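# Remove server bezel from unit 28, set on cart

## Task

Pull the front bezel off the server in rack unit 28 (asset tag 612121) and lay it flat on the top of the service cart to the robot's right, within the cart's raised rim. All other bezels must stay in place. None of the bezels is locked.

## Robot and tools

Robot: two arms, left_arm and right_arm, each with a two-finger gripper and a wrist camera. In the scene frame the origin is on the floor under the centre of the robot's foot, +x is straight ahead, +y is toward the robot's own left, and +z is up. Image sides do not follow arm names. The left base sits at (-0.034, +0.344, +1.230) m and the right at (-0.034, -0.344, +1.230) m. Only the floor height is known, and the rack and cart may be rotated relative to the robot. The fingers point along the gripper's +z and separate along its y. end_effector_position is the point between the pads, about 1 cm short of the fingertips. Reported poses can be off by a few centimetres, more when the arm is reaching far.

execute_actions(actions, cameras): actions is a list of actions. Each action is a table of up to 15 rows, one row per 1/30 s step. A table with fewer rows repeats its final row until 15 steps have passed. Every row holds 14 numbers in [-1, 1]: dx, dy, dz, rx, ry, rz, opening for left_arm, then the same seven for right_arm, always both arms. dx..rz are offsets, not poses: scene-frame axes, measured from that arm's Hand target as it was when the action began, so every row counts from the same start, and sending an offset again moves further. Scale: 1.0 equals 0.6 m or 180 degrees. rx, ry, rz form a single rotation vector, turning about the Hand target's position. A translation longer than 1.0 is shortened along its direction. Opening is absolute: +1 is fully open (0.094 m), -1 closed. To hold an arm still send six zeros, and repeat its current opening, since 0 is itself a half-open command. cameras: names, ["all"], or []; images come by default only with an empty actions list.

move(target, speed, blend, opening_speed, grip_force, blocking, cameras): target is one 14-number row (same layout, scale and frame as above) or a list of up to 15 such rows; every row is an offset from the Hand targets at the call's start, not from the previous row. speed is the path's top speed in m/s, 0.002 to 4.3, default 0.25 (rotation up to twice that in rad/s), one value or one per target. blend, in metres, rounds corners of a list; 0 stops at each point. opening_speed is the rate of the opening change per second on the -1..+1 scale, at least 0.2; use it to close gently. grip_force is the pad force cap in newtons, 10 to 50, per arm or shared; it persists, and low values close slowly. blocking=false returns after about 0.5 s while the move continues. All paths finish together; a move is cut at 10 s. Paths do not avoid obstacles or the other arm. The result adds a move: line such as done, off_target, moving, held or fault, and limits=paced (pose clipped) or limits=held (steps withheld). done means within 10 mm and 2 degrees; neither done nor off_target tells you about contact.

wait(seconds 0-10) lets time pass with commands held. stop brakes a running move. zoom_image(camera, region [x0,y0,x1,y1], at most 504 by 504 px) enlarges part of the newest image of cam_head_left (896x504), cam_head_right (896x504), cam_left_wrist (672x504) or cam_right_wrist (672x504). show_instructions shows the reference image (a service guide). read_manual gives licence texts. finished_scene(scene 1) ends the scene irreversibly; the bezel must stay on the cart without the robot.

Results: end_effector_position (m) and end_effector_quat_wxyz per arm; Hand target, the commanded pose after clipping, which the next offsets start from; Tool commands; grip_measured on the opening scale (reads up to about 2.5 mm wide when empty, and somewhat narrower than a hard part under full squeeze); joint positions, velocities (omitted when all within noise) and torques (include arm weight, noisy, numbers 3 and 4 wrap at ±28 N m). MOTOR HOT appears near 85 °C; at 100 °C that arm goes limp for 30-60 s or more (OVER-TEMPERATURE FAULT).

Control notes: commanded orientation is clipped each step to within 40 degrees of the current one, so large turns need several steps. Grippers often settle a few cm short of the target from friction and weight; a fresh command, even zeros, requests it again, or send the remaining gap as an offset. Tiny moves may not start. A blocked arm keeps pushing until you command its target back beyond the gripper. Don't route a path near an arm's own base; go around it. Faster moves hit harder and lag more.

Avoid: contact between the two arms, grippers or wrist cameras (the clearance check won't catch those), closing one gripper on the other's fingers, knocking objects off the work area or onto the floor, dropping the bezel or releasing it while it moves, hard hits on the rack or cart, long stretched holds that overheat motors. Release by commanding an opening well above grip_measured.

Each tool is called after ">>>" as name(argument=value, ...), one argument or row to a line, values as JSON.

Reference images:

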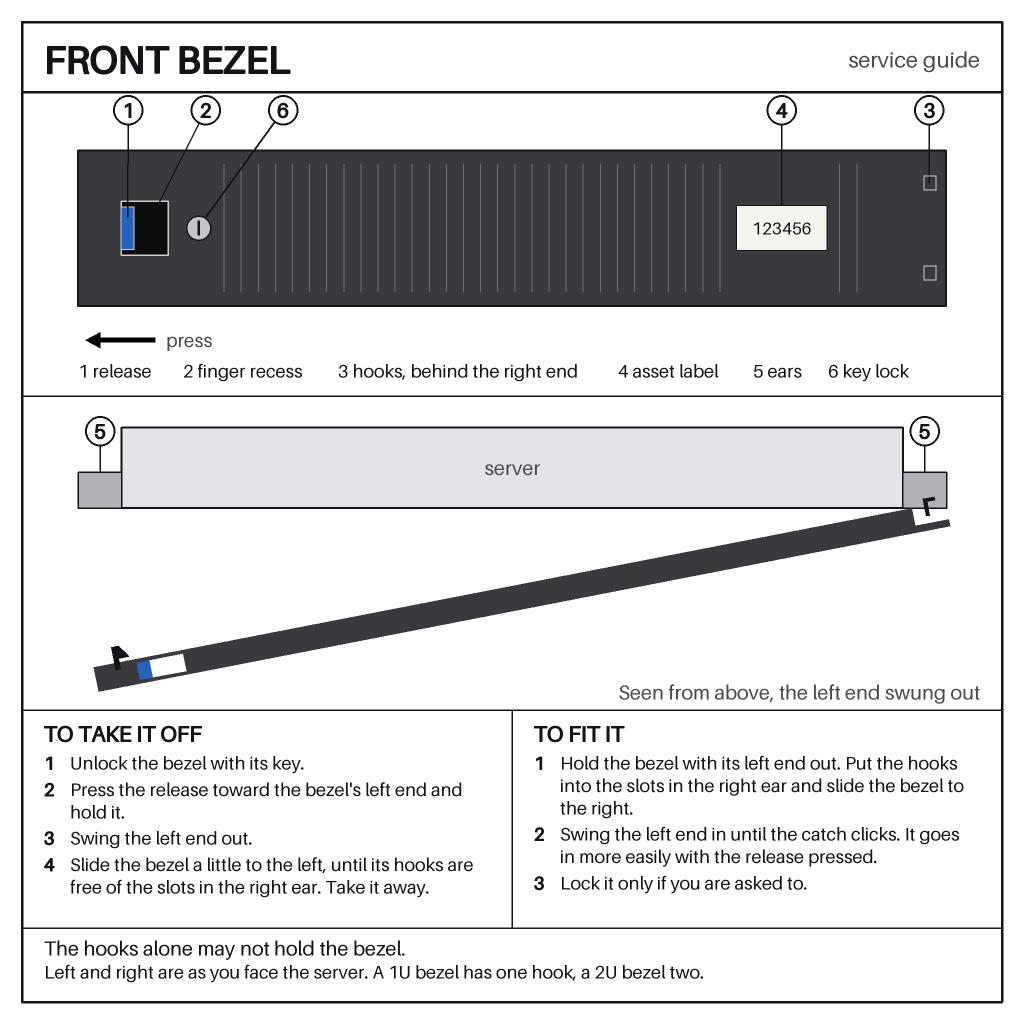

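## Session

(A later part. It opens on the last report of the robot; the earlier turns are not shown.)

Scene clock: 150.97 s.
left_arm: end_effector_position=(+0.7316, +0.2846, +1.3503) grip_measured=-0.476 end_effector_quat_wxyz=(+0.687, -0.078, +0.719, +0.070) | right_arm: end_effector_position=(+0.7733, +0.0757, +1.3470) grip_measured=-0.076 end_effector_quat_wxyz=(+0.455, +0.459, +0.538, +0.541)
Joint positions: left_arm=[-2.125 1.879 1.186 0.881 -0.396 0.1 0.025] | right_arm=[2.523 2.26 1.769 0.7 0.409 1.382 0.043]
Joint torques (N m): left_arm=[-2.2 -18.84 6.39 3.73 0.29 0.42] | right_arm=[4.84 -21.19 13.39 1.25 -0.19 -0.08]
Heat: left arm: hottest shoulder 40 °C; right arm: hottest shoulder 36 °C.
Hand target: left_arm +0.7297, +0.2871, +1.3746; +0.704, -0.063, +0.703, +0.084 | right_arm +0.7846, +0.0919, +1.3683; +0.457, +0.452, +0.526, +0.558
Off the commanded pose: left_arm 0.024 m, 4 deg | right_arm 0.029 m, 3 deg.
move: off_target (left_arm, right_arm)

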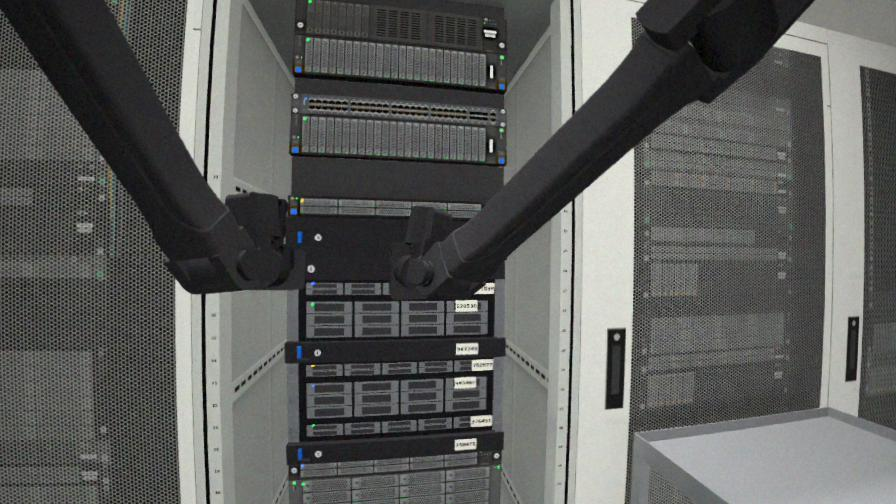

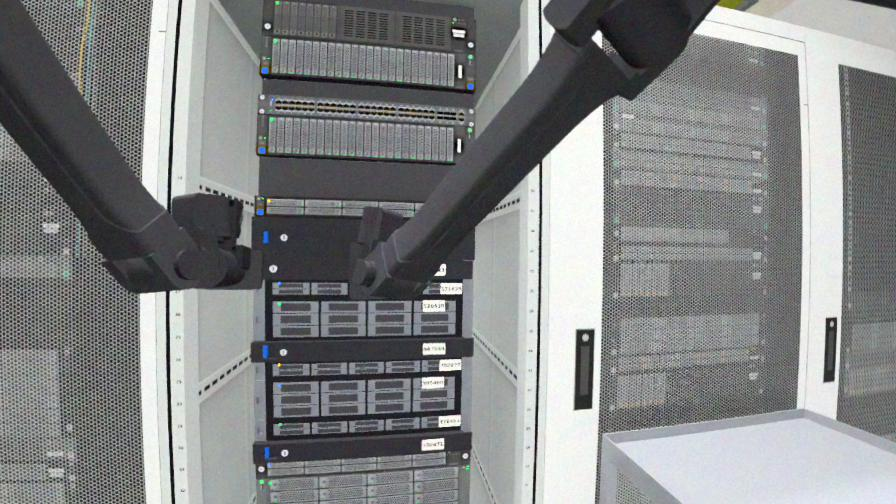

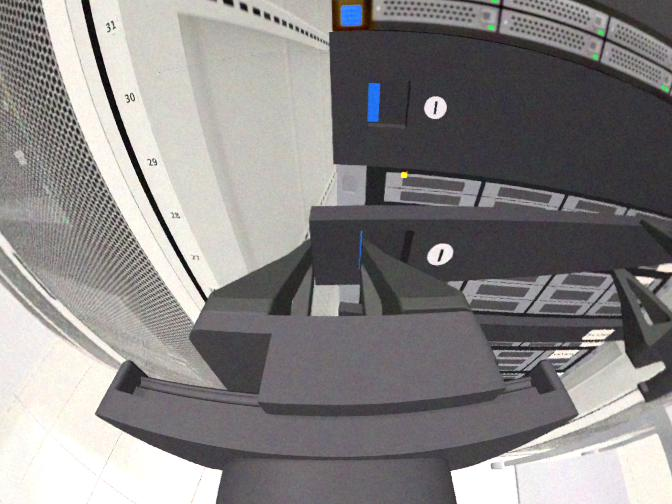

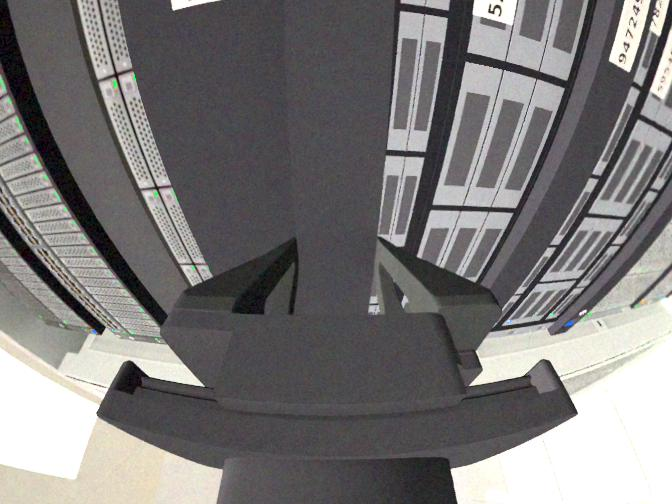

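>>> move(
  target=[-0.004,0.03,0,0,0,0,-0.6, -0.004,0.025,0,0.0,-0.00,0,-0.25],
  speed=0.04,
  cameras=["cam_left_wrist","cam_right_wrist"],
)

Scene clock: 152.73 s.
left_arm: end_effector_position=(+0.7315, +0.2857, +1.3499) grip_measured=-0.477 end_effector_quat_wxyz=(+0.688, -0.067, +0.720, +0.060) | right_arm: end_effector_position=(+0.7734, +0.0769, +1.3474) grip_measured=-0.076 end_effector_quat_wxyz=(+0.460, +0.466, +0.532, +0.537)
Joint positions: left_arm=[-2.114 1.874 1.178 0.881 -0.355 0.1 0.025] | right_arm=[2.529 2.266 1.78 0.7 0.436 1.382 0.043]
Joint torques (N m): left_arm=[-0.79 -19.49 5.44 3.75 0.07 0.36] | right_arm=[5.54 -20.6 14.27 1.2 -0.54 -0.12]
Heat: left arm: hottest shoulder 40 °C; right arm: hottest shoulder 36 °C.
Hand target: left_arm +0.7273, +0.3051, +1.3746; +0.704, -0.063, +0.703, +0.084 | right_arm +0.7822, +0.1069, +1.3683; +0.457, +0.452, +0.526, +0.558
Off the commanded pose: left_arm 0.032 m, 4 deg | right_arm 0.038 m, 3 deg.
move: off_target (left_arm, right_arm)
Images, in order (width x height): cam_left_wrist 672x504, cam_right_wrist 672x504.

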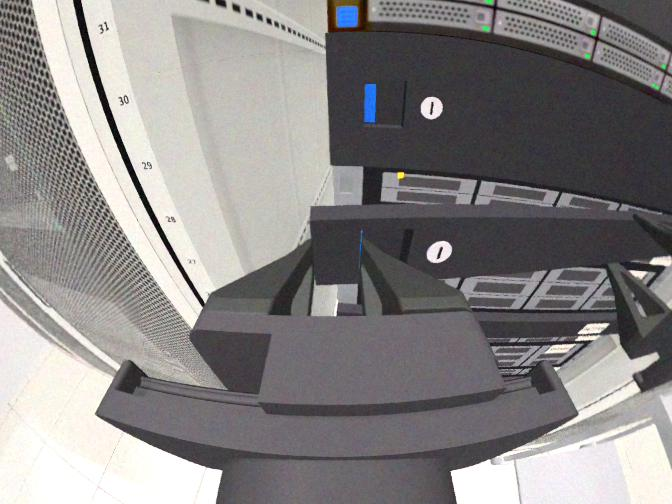

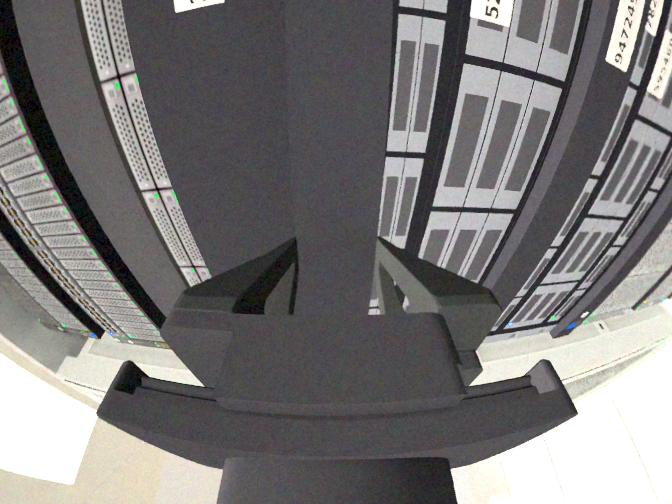

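>>> move(
  target=[
    [-0.0,-0.015,0,0,0,0,-0.6, 0,-0.022,0,0.0,-0.00,0,-0.25],
    [-0.04,-0.012,0,0,0,0,-0.6, -0.045,-0.018,0,0.0,-0.00,0,-0.25],
  ],
  speed=0.04,
  cameras=["cam_left_wrist","cam_right_wrist"],
)

Scene clock: 157.07 s.
left_arm: end_effector_position=(+0.7082, +0.2793, +1.3462) grip_measured=-0.477 end_effector_quat_wxyz=(+0.685, -0.063, +0.724, +0.056) | right_arm: end_effector_position=(+0.7620, +0.0737, +1.3433) grip_measured=-0.076 end_effector_quat_wxyz=(+0.464, +0.465, +0.531, +0.536)
Joint positions: left_arm=[-2.13 1.842 1.105 0.912 -0.361 0.1 0.025] | right_arm=[2.534 2.252 1.731 0.743 0.444 1.372 0.043]
Joint torques (N m): left_arm=[-1.73 -19.02 5.23 4.11 -0.37 0.4] | right_arm=[5.95 -23.18 8.91 1.88 -0.53 -0.11]
Heat: left arm: hottest shoulder 41 °C; right arm: hottest shoulder 36 °C.
Hand target: left_arm +0.7033, +0.2979, +1.3746; +0.704, -0.063, +0.703, +0.084 | right_arm +0.7552, +0.0961, +1.3683; +0.457, +0.452, +0.526, +0.558
Off the commanded pose: left_arm 0.034 m, 4 deg | right_arm 0.034 m, 3 deg.
move: off_target (left_arm, right_arm)
Images, in order (width x height): cam_left_wrist 672x504, cam_right_wrist 672x504.

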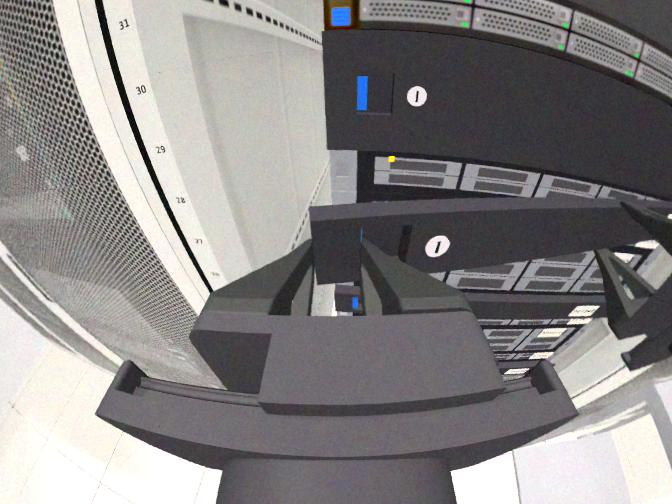

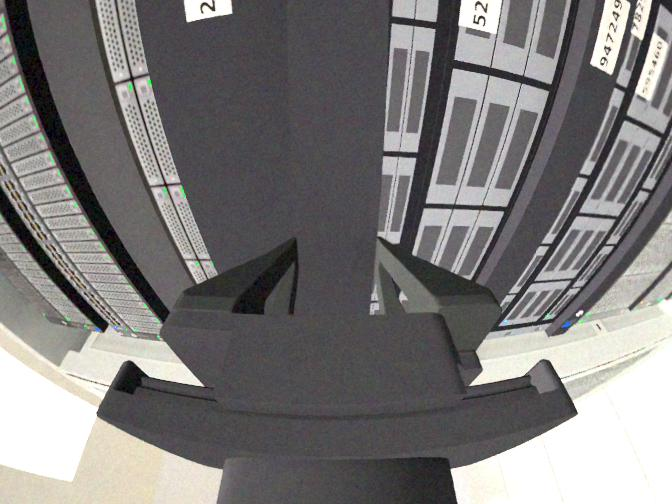

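>>> move(
  target=[
    [0.0,0.012,0,0,0,0,-0.6, 0,0.015,0,0.0,-0.00,0,-0.25],
    [0.005,0.012,0,0,0,0,-0.6, -0.06,0.018,0,0.0,-0.00,0,-0.25],
  ],
  speed=0.04,
  cameras=["cam_left_wrist","cam_right_wrist"],
)

Scene clock: 162.60 s.
left_arm: end_effector_position=(+0.6986, +0.2982, +1.3356) grip_measured=-0.477 end_effector_quat_wxyz=(+0.675, -0.055, +0.732, +0.076) | right_arm: end_effector_position=(+0.7282, +0.0887, +1.3187) grip_measured=-0.076 end_effector_quat_wxyz=(+0.444, +0.478, +0.537, +0.535)
Joint positions: left_arm=[-2.102 1.831 1.068 0.915 -0.353 0.127 0.025] | right_arm=[2.571 2.244 1.647 0.779 0.476 1.412 0.043]
Joint torques (N m): left_arm=[-1.9 -17.96 8.4 3.92 -0.16 0.13] | right_arm=[6.24 -25.11 7.71 3.07 -0.19 -0.56]
Heat: left arm: hottest shoulder 41 °C; right arm: hottest shoulder 37 °C.
Hand target: left_arm +0.7063, +0.3051, +1.3746; +0.704, -0.063, +0.703, +0.084 | right_arm +0.7192, +0.1069, +1.3683; +0.457, +0.452, +0.526, +0.558
Off the commanded pose: left_arm 0.040 m, 5 deg | right_arm 0.054 m, 4 deg.
move: off_target (left_arm, right_arm)
Images, in order (width x height): cam_left_wrist 672x504, cam_right_wrist 672x504.

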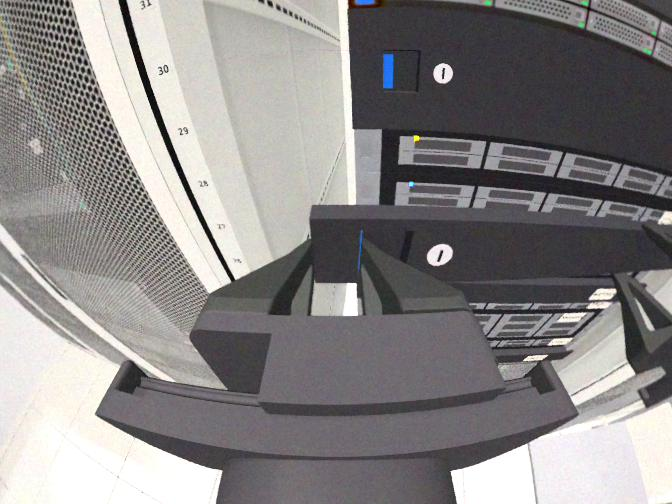

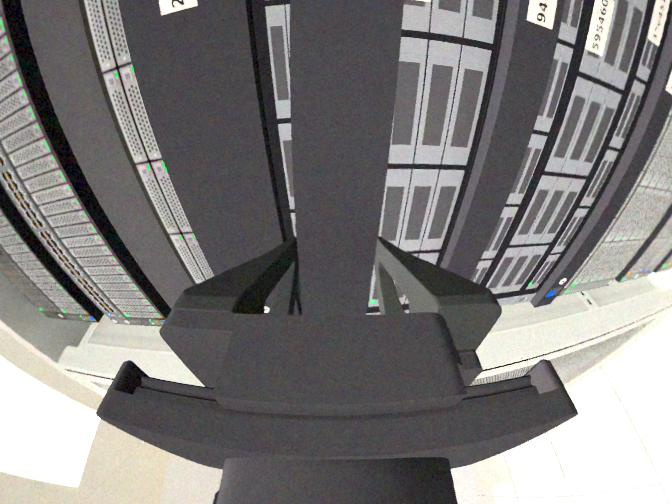

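>>> move(
  target=[-0.2,-0.01,0,0,0,0,-0.6, -0.2,-0.01,0.05,0.01,-0.00,0,-0.25],
  speed=0.08,
  cameras=["all"],
)

Scene clock: 167.33 s.
left_arm: end_effector_position=(+0.5812, +0.2950, +1.3441) grip_measured=-0.477 end_effector_quat_wxyz=(+0.678, -0.054, +0.730, +0.073) | right_arm: end_effector_position=(+0.6098, +0.0838, +1.3320) grip_measured=-0.076 end_effector_quat_wxyz=(+0.439, +0.483, +0.540, +0.530)
Joint positions: left_arm=[-2.154 1.647 0.718 1.09 -0.399 0.136 0.025] | right_arm=[2.683 2.067 1.283 0.956 0.591 1.403 0.043]
Joint torques (N m): left_arm=[-2.08 -13.74 6.52 4.16 -0.51 0.16] | right_arm=[6.42 -23.53 6.83 3.37 -0.13 -0.55]
Heat: left arm: hottest shoulder 41 °C; right arm: hottest shoulder 38 °C.
Hand target: left_arm +0.5863, +0.2991, +1.3746; +0.704, -0.063, +0.703, +0.084 | right_arm +0.5992, +0.1009, +1.3983; +0.450, +0.459, +0.517, +0.566
Off the commanded pose: left_arm 0.031 m, 5 deg | right_arm 0.069 m, 6 deg.
move: off_target (left_arm, right_arm)

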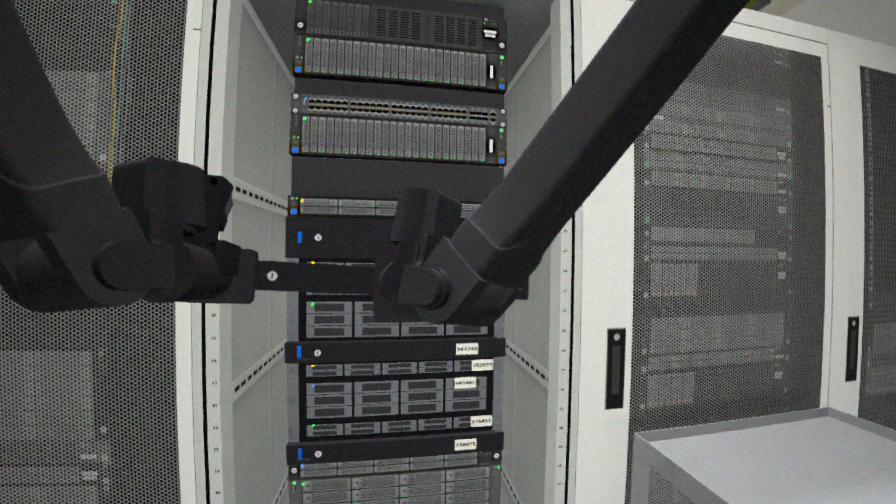

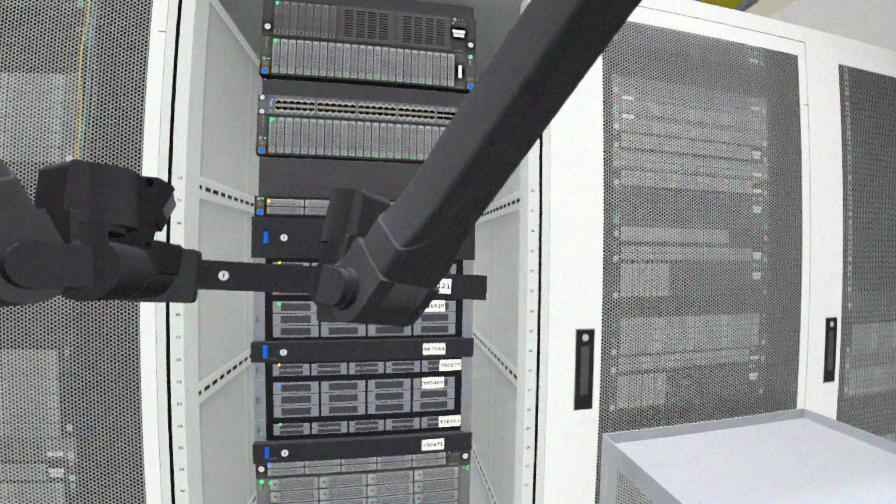

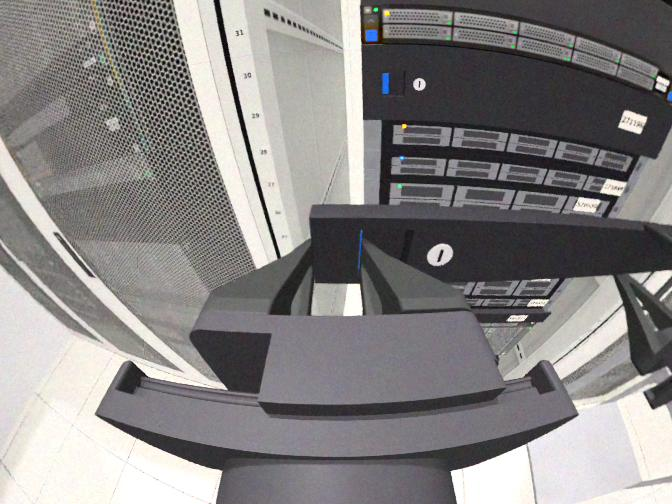

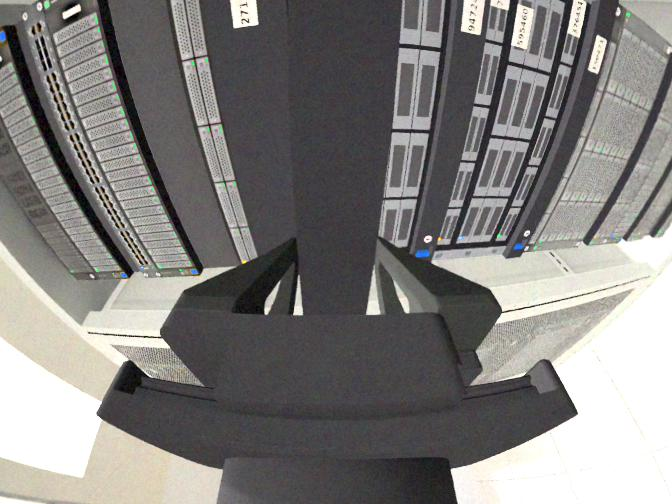

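>>> move(
  target=[0,0,-0.02,0,0,0,-0.2, 0,0,0.0,0,0,0,-0.4],
  speed=0.05,
  opening_speed=0.4,
  cameras=["cam_left_wrist","cam_right_wrist"],
)

Scene clock: 170.37 s.
left_arm: end_effector_position=(+0.5813, +0.3004, +1.3524) grip_measured=-0.203 end_effector_quat_wxyz=(+0.689, -0.062, +0.717, +0.085) | right_arm: end_effector_position=(+0.6014, +0.0901, +1.3363) grip_measured=-0.076 end_effector_quat_wxyz=(+0.439, +0.478, +0.544, +0.532)
Joint positions: left_arm=[-2.153 1.65 0.72 1.132 -0.421 0.155 0.037] | right_arm=[2.698 2.057 1.272 0.959 0.594 1.392 0.043]
Joint torques (N m): left_arm=[-1.9 -11.34 6.45 3.85 0.16 0.07] | right_arm=[5.66 -22.65 7.49 3.28 -0.25 -0.45]
Heat: left arm: hottest shoulder 41 °C; right arm: hottest shoulder 39 °C.
Hand target: left_arm +0.5863, +0.2991, +1.3626; +0.704, -0.063, +0.703, +0.084 | right_arm +0.5992, +0.1009, +1.3983; +0.450, +0.459, +0.517, +0.566
Off the commanded pose: left_arm 0.011 m, 2 deg | right_arm 0.063 m, 6 deg.
move: off_target (left_arm, right_arm)
Images, in order (width x height): cam_left_wrist 672x504, cam_right_wrist 672x504.

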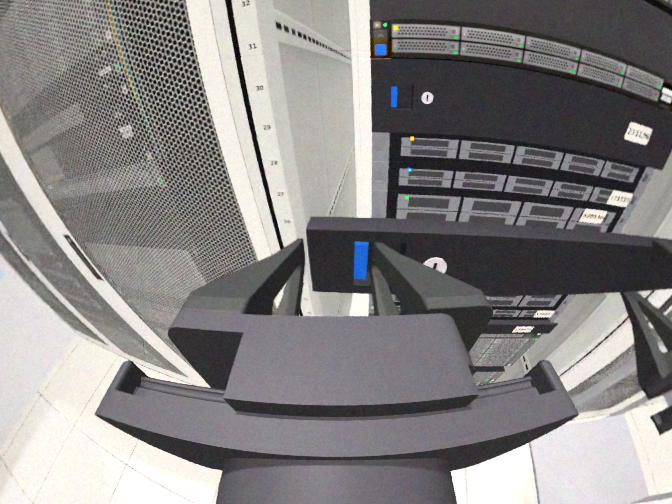

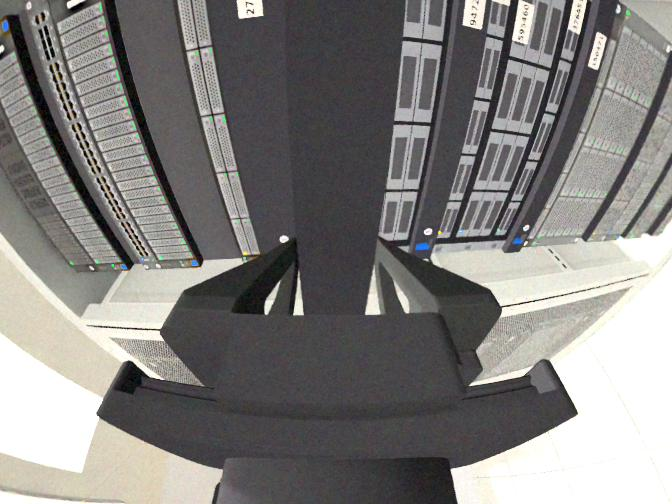

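>>> move(
  target=[-0.2,-0.02,0.0,0,0,0,0.1, 0,0,0.0,0,0,0,-0.4],
  speed=0.1,
  cameras=["all"],
)

Scene clock: 173.20 s.
left_arm: end_effector_position=(+0.4683, +0.2938, +1.3510) grip_measured=+0.098 end_effector_quat_wxyz=(+0.691, -0.065, +0.714, +0.090) | right_arm: end_effector_position=(+0.5960, +0.0900, +1.3299) grip_measured=-0.076 end_effector_quat_wxyz=(+0.449, +0.464, +0.562, +0.518)
Joint positions: left_arm=[-2.252 1.537 0.421 1.34 -0.53 0.184 0.052] | right_arm=[2.701 2.057 1.257 0.959 0.594 1.346 0.043]
Joint torques (N m): left_arm=[-2.73 -9.29 3.38 3.37 0.05 0.09] | right_arm=[5.25 -22.65 8.36 3.33 -0.25 -0.09]
Heat: left arm: hottest shoulder 41 °C; right arm: hottest shoulder 39 °C.
Hand target: left_arm +0.4663, +0.2871, +1.3626; +0.704, -0.063, +0.703, +0.084 | right_arm +0.5992, +0.1009, +1.3983; +0.450, +0.459, +0.517, +0.566
Off the commanded pose: left_arm 0.014 m, 2 deg | right_arm 0.069 m, 8 deg.
move: off_target (left_arm, right_arm)

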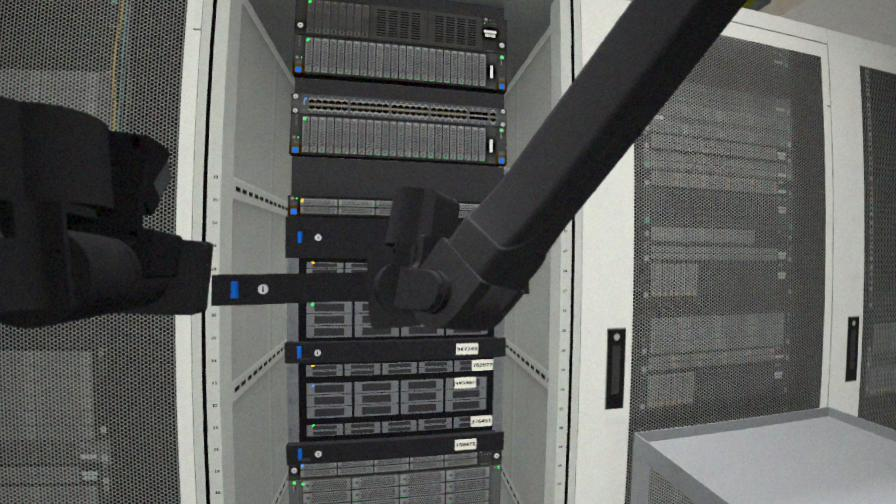

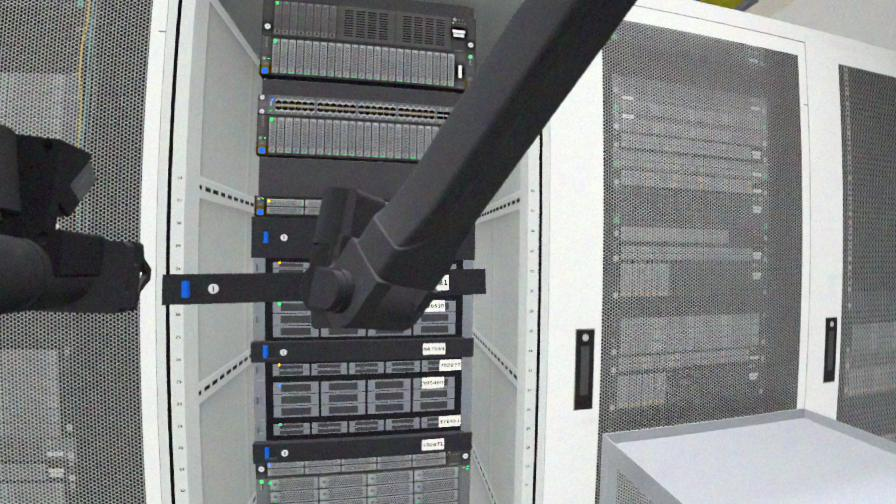

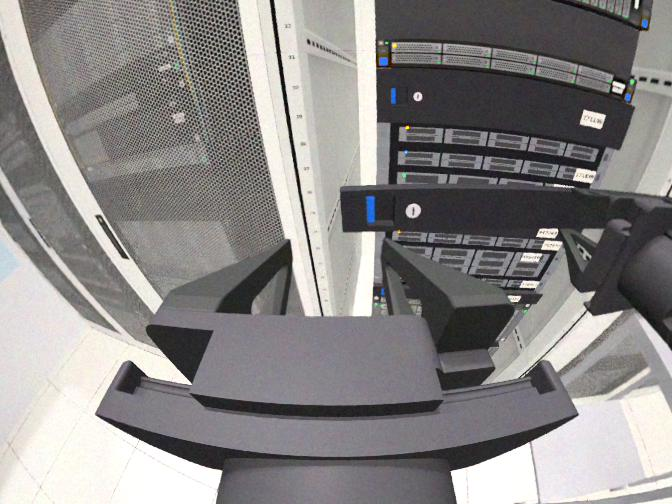

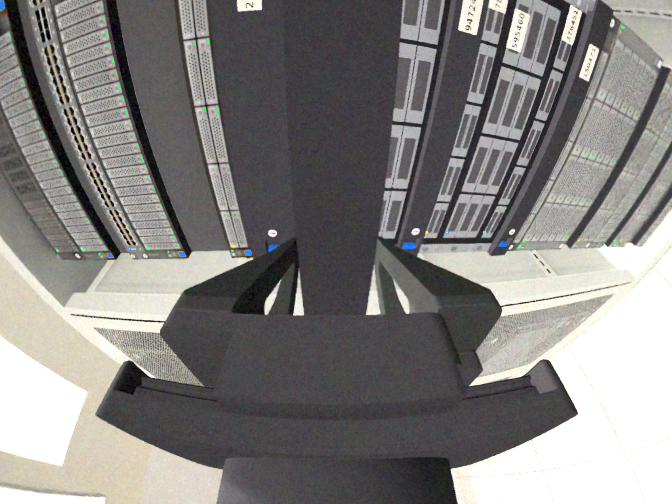

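>>> zoom_image(
  camera="cam_head_left",
  region=[600, 380, 896, 504],
)

>>> zoom_image(
  camera="cam_head_right",
  region=[560, 380, 896, 504],
)

Scaled by 1.703 from the camera's 896x504 image, which has a finer 1280x720 frame.

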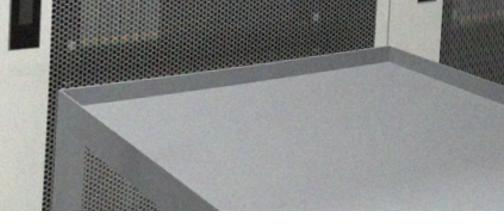

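Scaled by 1.500 from the camera's 896x504 image, which has a finer 1280x720 frame.

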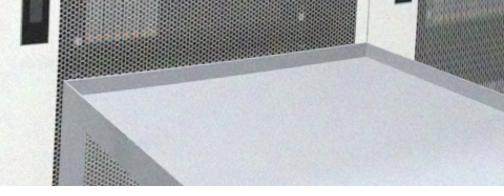

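>>> move(
  target=[-0.1,0.25,-0.15,0,0,0,0.1, -0.165,-0.55,0.0,-0.0584,0.511,-0.0292,-0.4],
  speed=0.15,
  cameras=["all"],
)

Scene clock: 193.93 s.
left_arm: end_effector_position=(+0.4082, +0.4339, +1.2735) grip_measured=+0.098 end_effector_quat_wxyz=(+0.656, -0.057, +0.749, +0.081) | right_arm: end_effector_position=(+0.4768, -0.2345, +1.3626) grip_measured=-0.076 end_effector_quat_wxyz=(-0.013, +0.709, +0.704, -0.036)
Joint positions: left_arm=[-1.74 1.701 0.25 1.542 -0.008 0.083 0.052] | right_arm=[2.239 1.557 1.455 -1.37 0.148 1.885 0.043]
Joint torques (N m): left_arm=[0.15 -6.59 0.17 3.59 0.14 -0.18] | right_arm=[2.14 -15.27 13.61 -0.46 -0.09 -0.09]
Heat: left arm: hottest shoulder 39 °C; right arm: hottest shoulder 40 °C.
Hand target: left_arm +0.4063, +0.4371, +1.2726; +0.704, -0.063, +0.703, +0.084 | right_arm +0.5002, -0.2291, +1.3983; +0.000, +0.707, +0.707, +0.000
Off the commanded pose: left_arm 0.004 m, 8 deg | right_arm 0.043 m, 4 deg.
joint sent to its limit (left arm) — joint 4 (wrist pitch), upper limit. The joint targets are off in position and orientation.
move: off_target (left_arm, right_arm)

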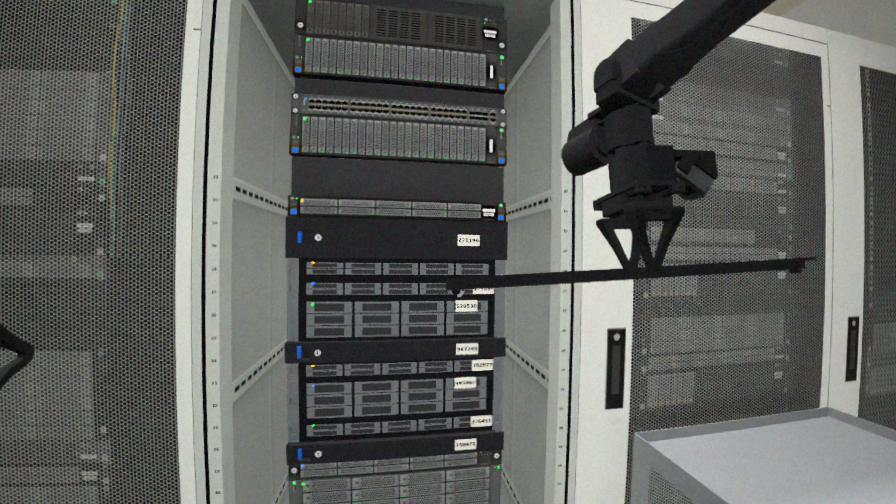

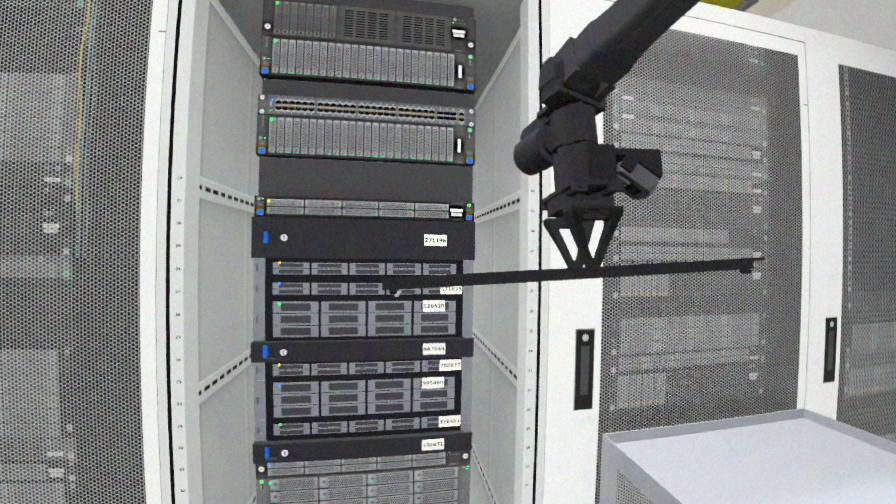

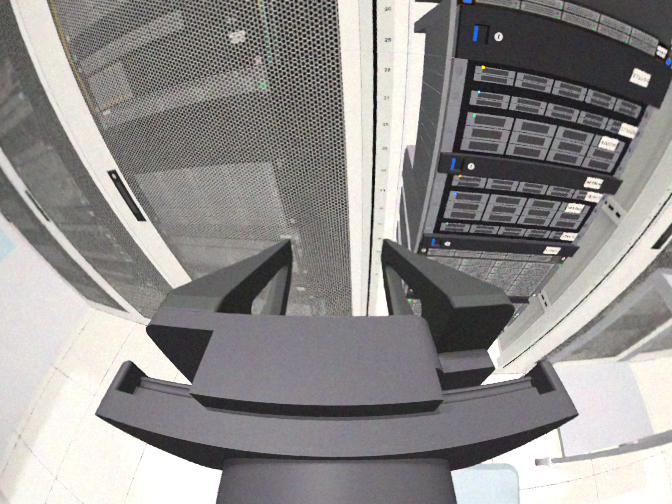

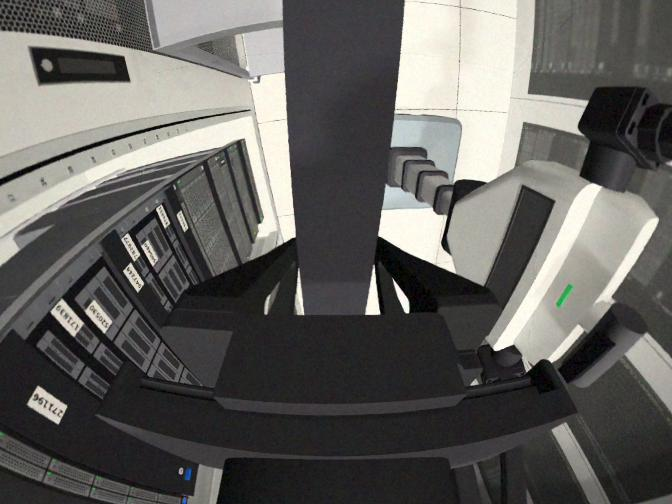

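>>> move(
  target=[0,0,0,0,0,0,0.1, 0.03,-0.78,0.0,0,0,0,-0.4],
  speed=0.15,
  cameras=["cam_head_left","cam_head_right","cam_right_wrist"],
)

Scene clock: 200.60 s.
left_arm: end_effector_position=(+0.4082, +0.4339, +1.2735) grip_measured=+0.098 end_effector_quat_wxyz=(+0.656, -0.057, +0.749, +0.081) | right_arm: end_effector_position=(+0.5005, -0.6873, +1.3560) grip_measured=-0.076 end_effector_quat_wxyz=(-0.039, +0.712, +0.701, -0.012)
Joint positions: left_arm=[-1.74 1.701 0.25 1.542 -0.008 0.083 0.052] | right_arm=[1.333 1.813 1.875 -1.497 -0.044 0.99 0.043]
Joint torques (N m): left_arm=[0.26 -6.71 0.16 3.63 0.14 -0.17] | right_arm=[-0.79 -20.6 14.09 -0.54 -0.11 -0.08]
Heat: left arm: hottest shoulder 38 °C; right arm: hottest shoulder 40 °C.
Hand target: left_arm +0.4063, +0.4371, +1.2726; +0.704, -0.063, +0.703, +0.084 | right_arm +0.5182, -0.6971, +1.3983; +0.000, +0.707, +0.707, +0.000
Off the commanded pose: left_arm 0.004 m, 8 deg | right_arm 0.047 m, 5 deg.
joint sent to its limit (left arm) — joint 4 (wrist pitch), upper limit. The joint targets are off in position and orientation.
move: off_target (left_arm, right_arm)
Images, in order (width x height): cam_head_left 896x504, cam_head_right 896x504, cam_right_wrist 672x504.

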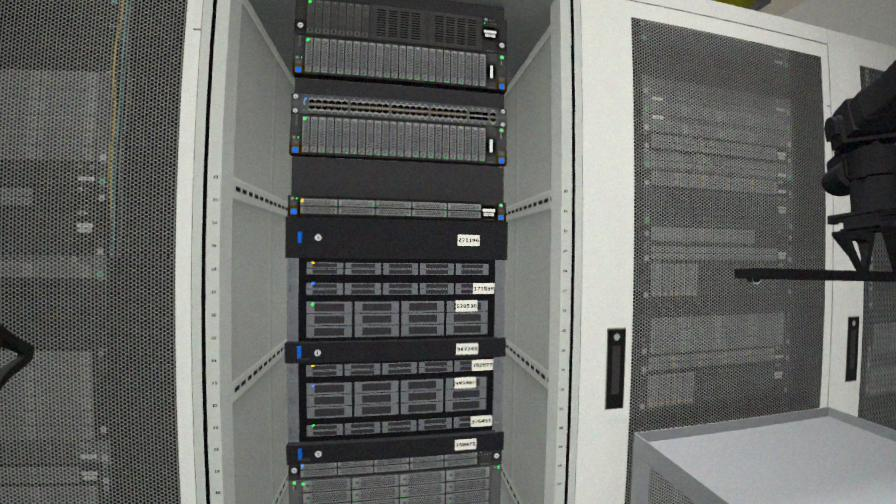

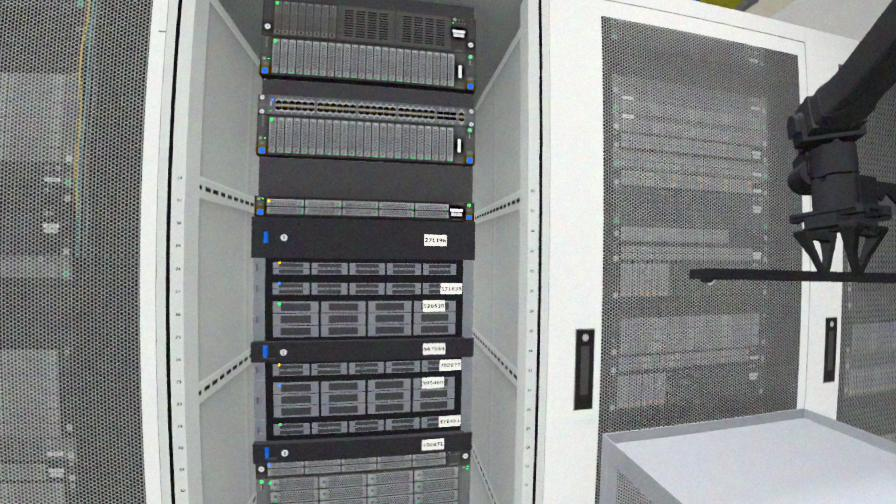

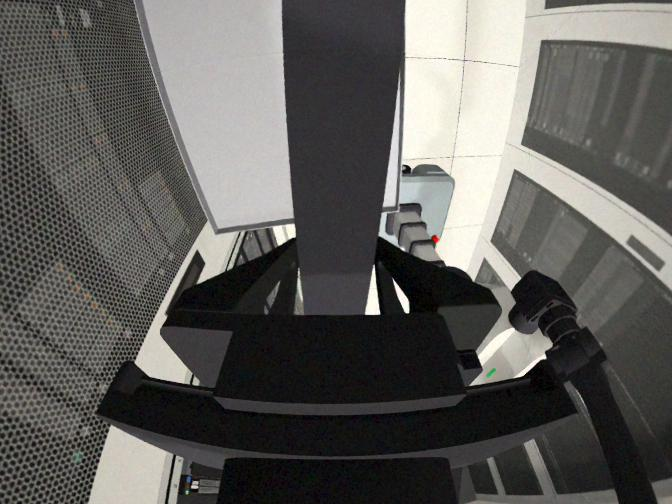

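>>> move(
  target=[0,0,0,0,0,0,0.1, 0.03,-0.17,-0.22,-0.012,-0.023,0.005,-0.4],
  speed=0.12,
  cameras=["cam_head_left","cam_head_right","cam_right_wrist"],
)

Scene clock: 209.80 s.
left_arm: end_effector_position=(+0.4082, +0.4339, +1.2735) grip_measured=+0.098 end_effector_quat_wxyz=(+0.656, -0.057, +0.749, +0.081) | right_arm: end_effector_position=(+0.5098, -0.7733, +1.2193) grip_measured=-0.076 end_effector_quat_wxyz=(-0.019, +0.706, +0.708, +0.003)
Joint positions: left_arm=[-1.74 1.701 0.25 1.542 -0.008 0.083 0.052] | right_arm=[1.236 2.057 1.914 -1.253 -0.082 0.877 0.043]
Joint torques (N m): left_arm=[0.26 -6.71 0.16 3.62 0.15 -0.18] | right_arm=[-1.61 -23.82 13.49 0.5 -0.12 -0.11]
Heat: left arm: hottest shoulder 38 °C; right arm: hottest shoulder 40 °C.
Hand target: left_arm +0.4063, +0.4371, +1.2726; +0.704, -0.063, +0.703, +0.084 | right_arm +0.5362, -0.7991, +1.2663; +0.039, +0.701, +0.712, +0.012
Off the commanded pose: left_arm 0.004 m, 8 deg | right_arm 0.060 m, 7 deg.
joint sent to its limit (left arm) — joint 4 (wrist pitch), upper limit. The joint targets are off in position and orientation.
move: off_target (left_arm, right_arm)
Images, in order (width x height): cam_head_left 896x504, cam_head_right 896x504, cam_right_wrist 672x504.

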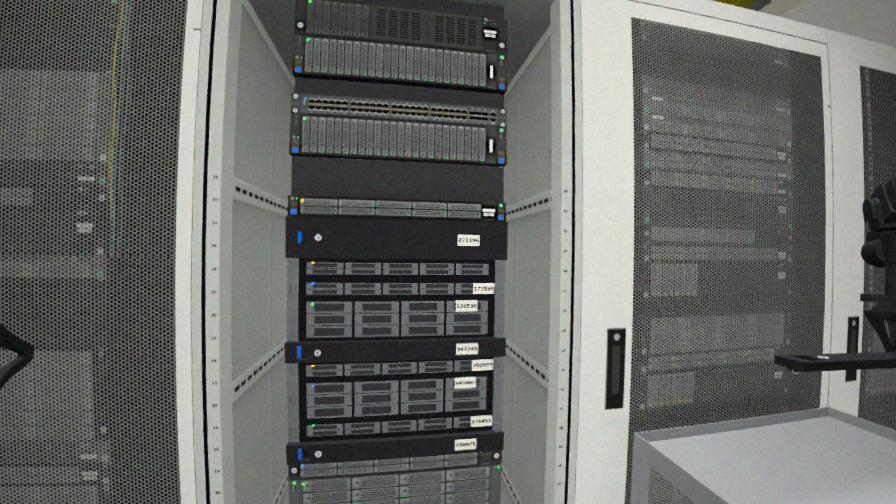

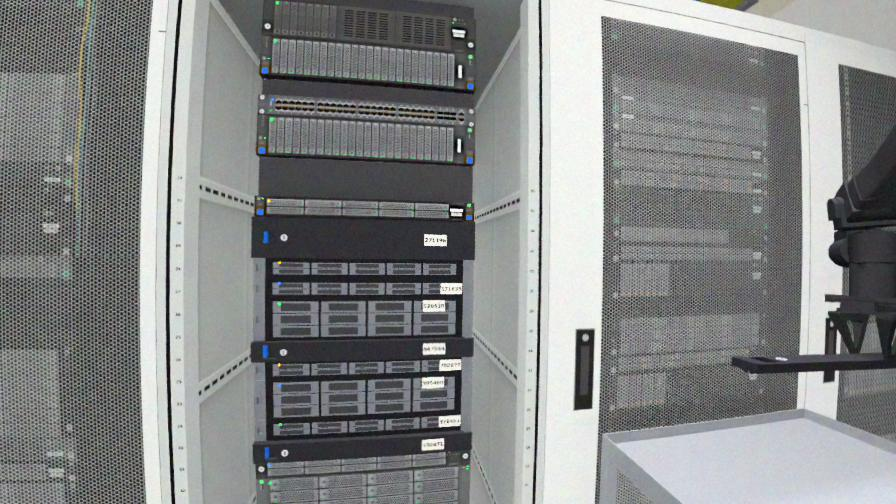

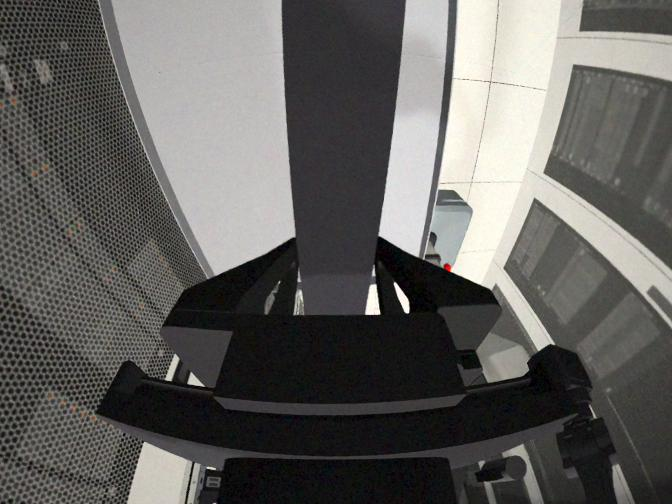

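>>> move(
  target=[0,0,0,0,0,0,0.1, 0.0,-0.08,0.22,-0.11,0,0,-0.4],
  speed=0.12,
  cameras=["cam_head_left","cam_head_right","cam_right_wrist"],
)

Scene clock: 225.47 s.
left_arm: end_effector_position=(+0.4082, +0.4339, +1.2735) grip_measured=+0.098 end_effector_quat_wxyz=(+0.656, -0.057, +0.749, +0.081) | right_arm: end_effector_position=(+0.5124, -0.8217, +1.3074) grip_measured=-0.076 end_effector_quat_wxyz=(+0.073, +0.688, +0.713, -0.110)
Joint positions: left_arm=[-1.74 1.701 0.25 1.542 -0.008 0.083 0.052] | right_arm=[1.236 1.965 1.973 -1.239 0.16 0.843 0.043]
Joint torques (N m): left_arm=[0.09 -6.65 0.16 3.6 0.14 -0.18] | right_arm=[-2.37 -27.16 14.76 0.98 0.45 -0.1]
Heat: left arm: hottest shoulder 37 °C; right arm: hottest shoulder 44 °C.
Hand target: left_arm +0.4063, +0.4371, +1.2726; +0.704, -0.063, +0.703, +0.084 | right_arm +0.5362, -0.8471, +1.3983; +0.159, +0.684, +0.703, -0.110
Off the commanded pose: left_arm 0.004 m, 8 deg | right_arm 0.097 m, 10 deg.
joint sent to its limit (left arm) — joint 4 (wrist pitch), upper limit. The joint targets are off in position and orientation.
move: off_target (left_arm, right_arm)
Images, in order (width x height): cam_head_left 896x504, cam_head_right 896x504, cam_right_wrist 672x504.

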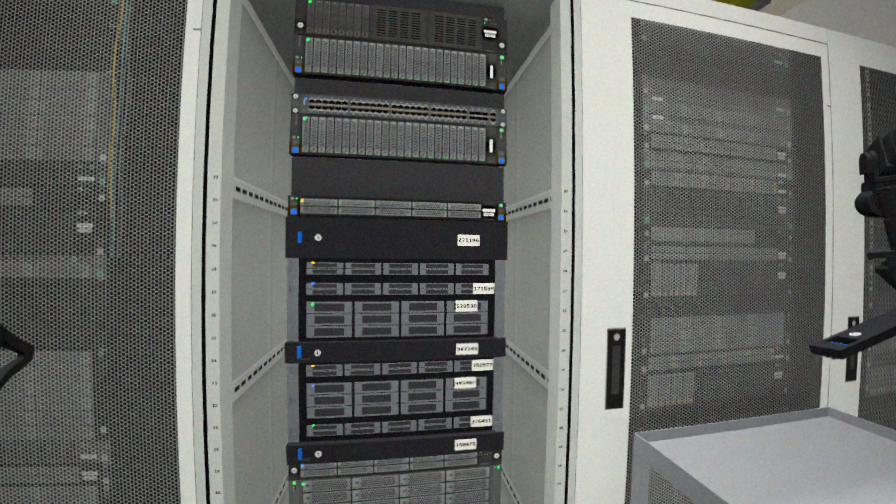

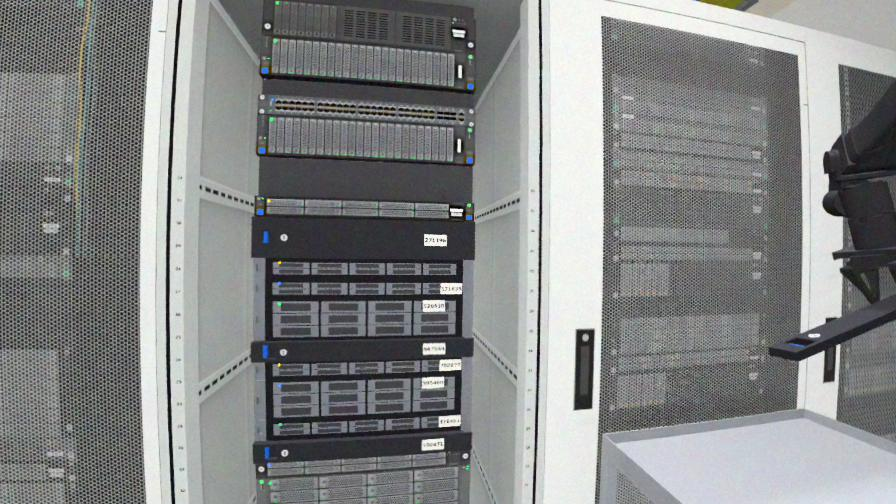

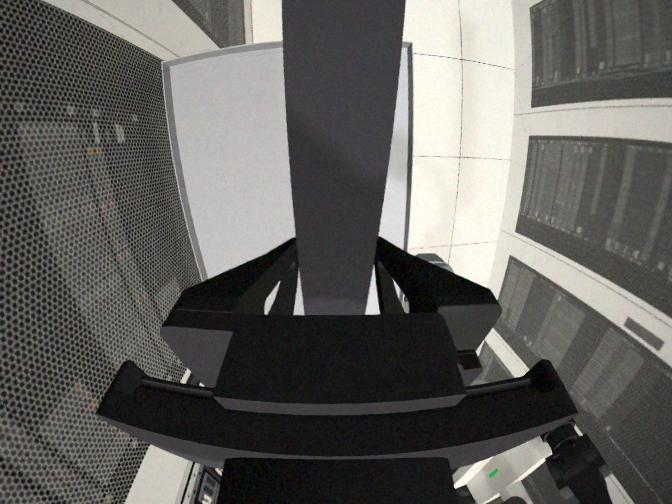

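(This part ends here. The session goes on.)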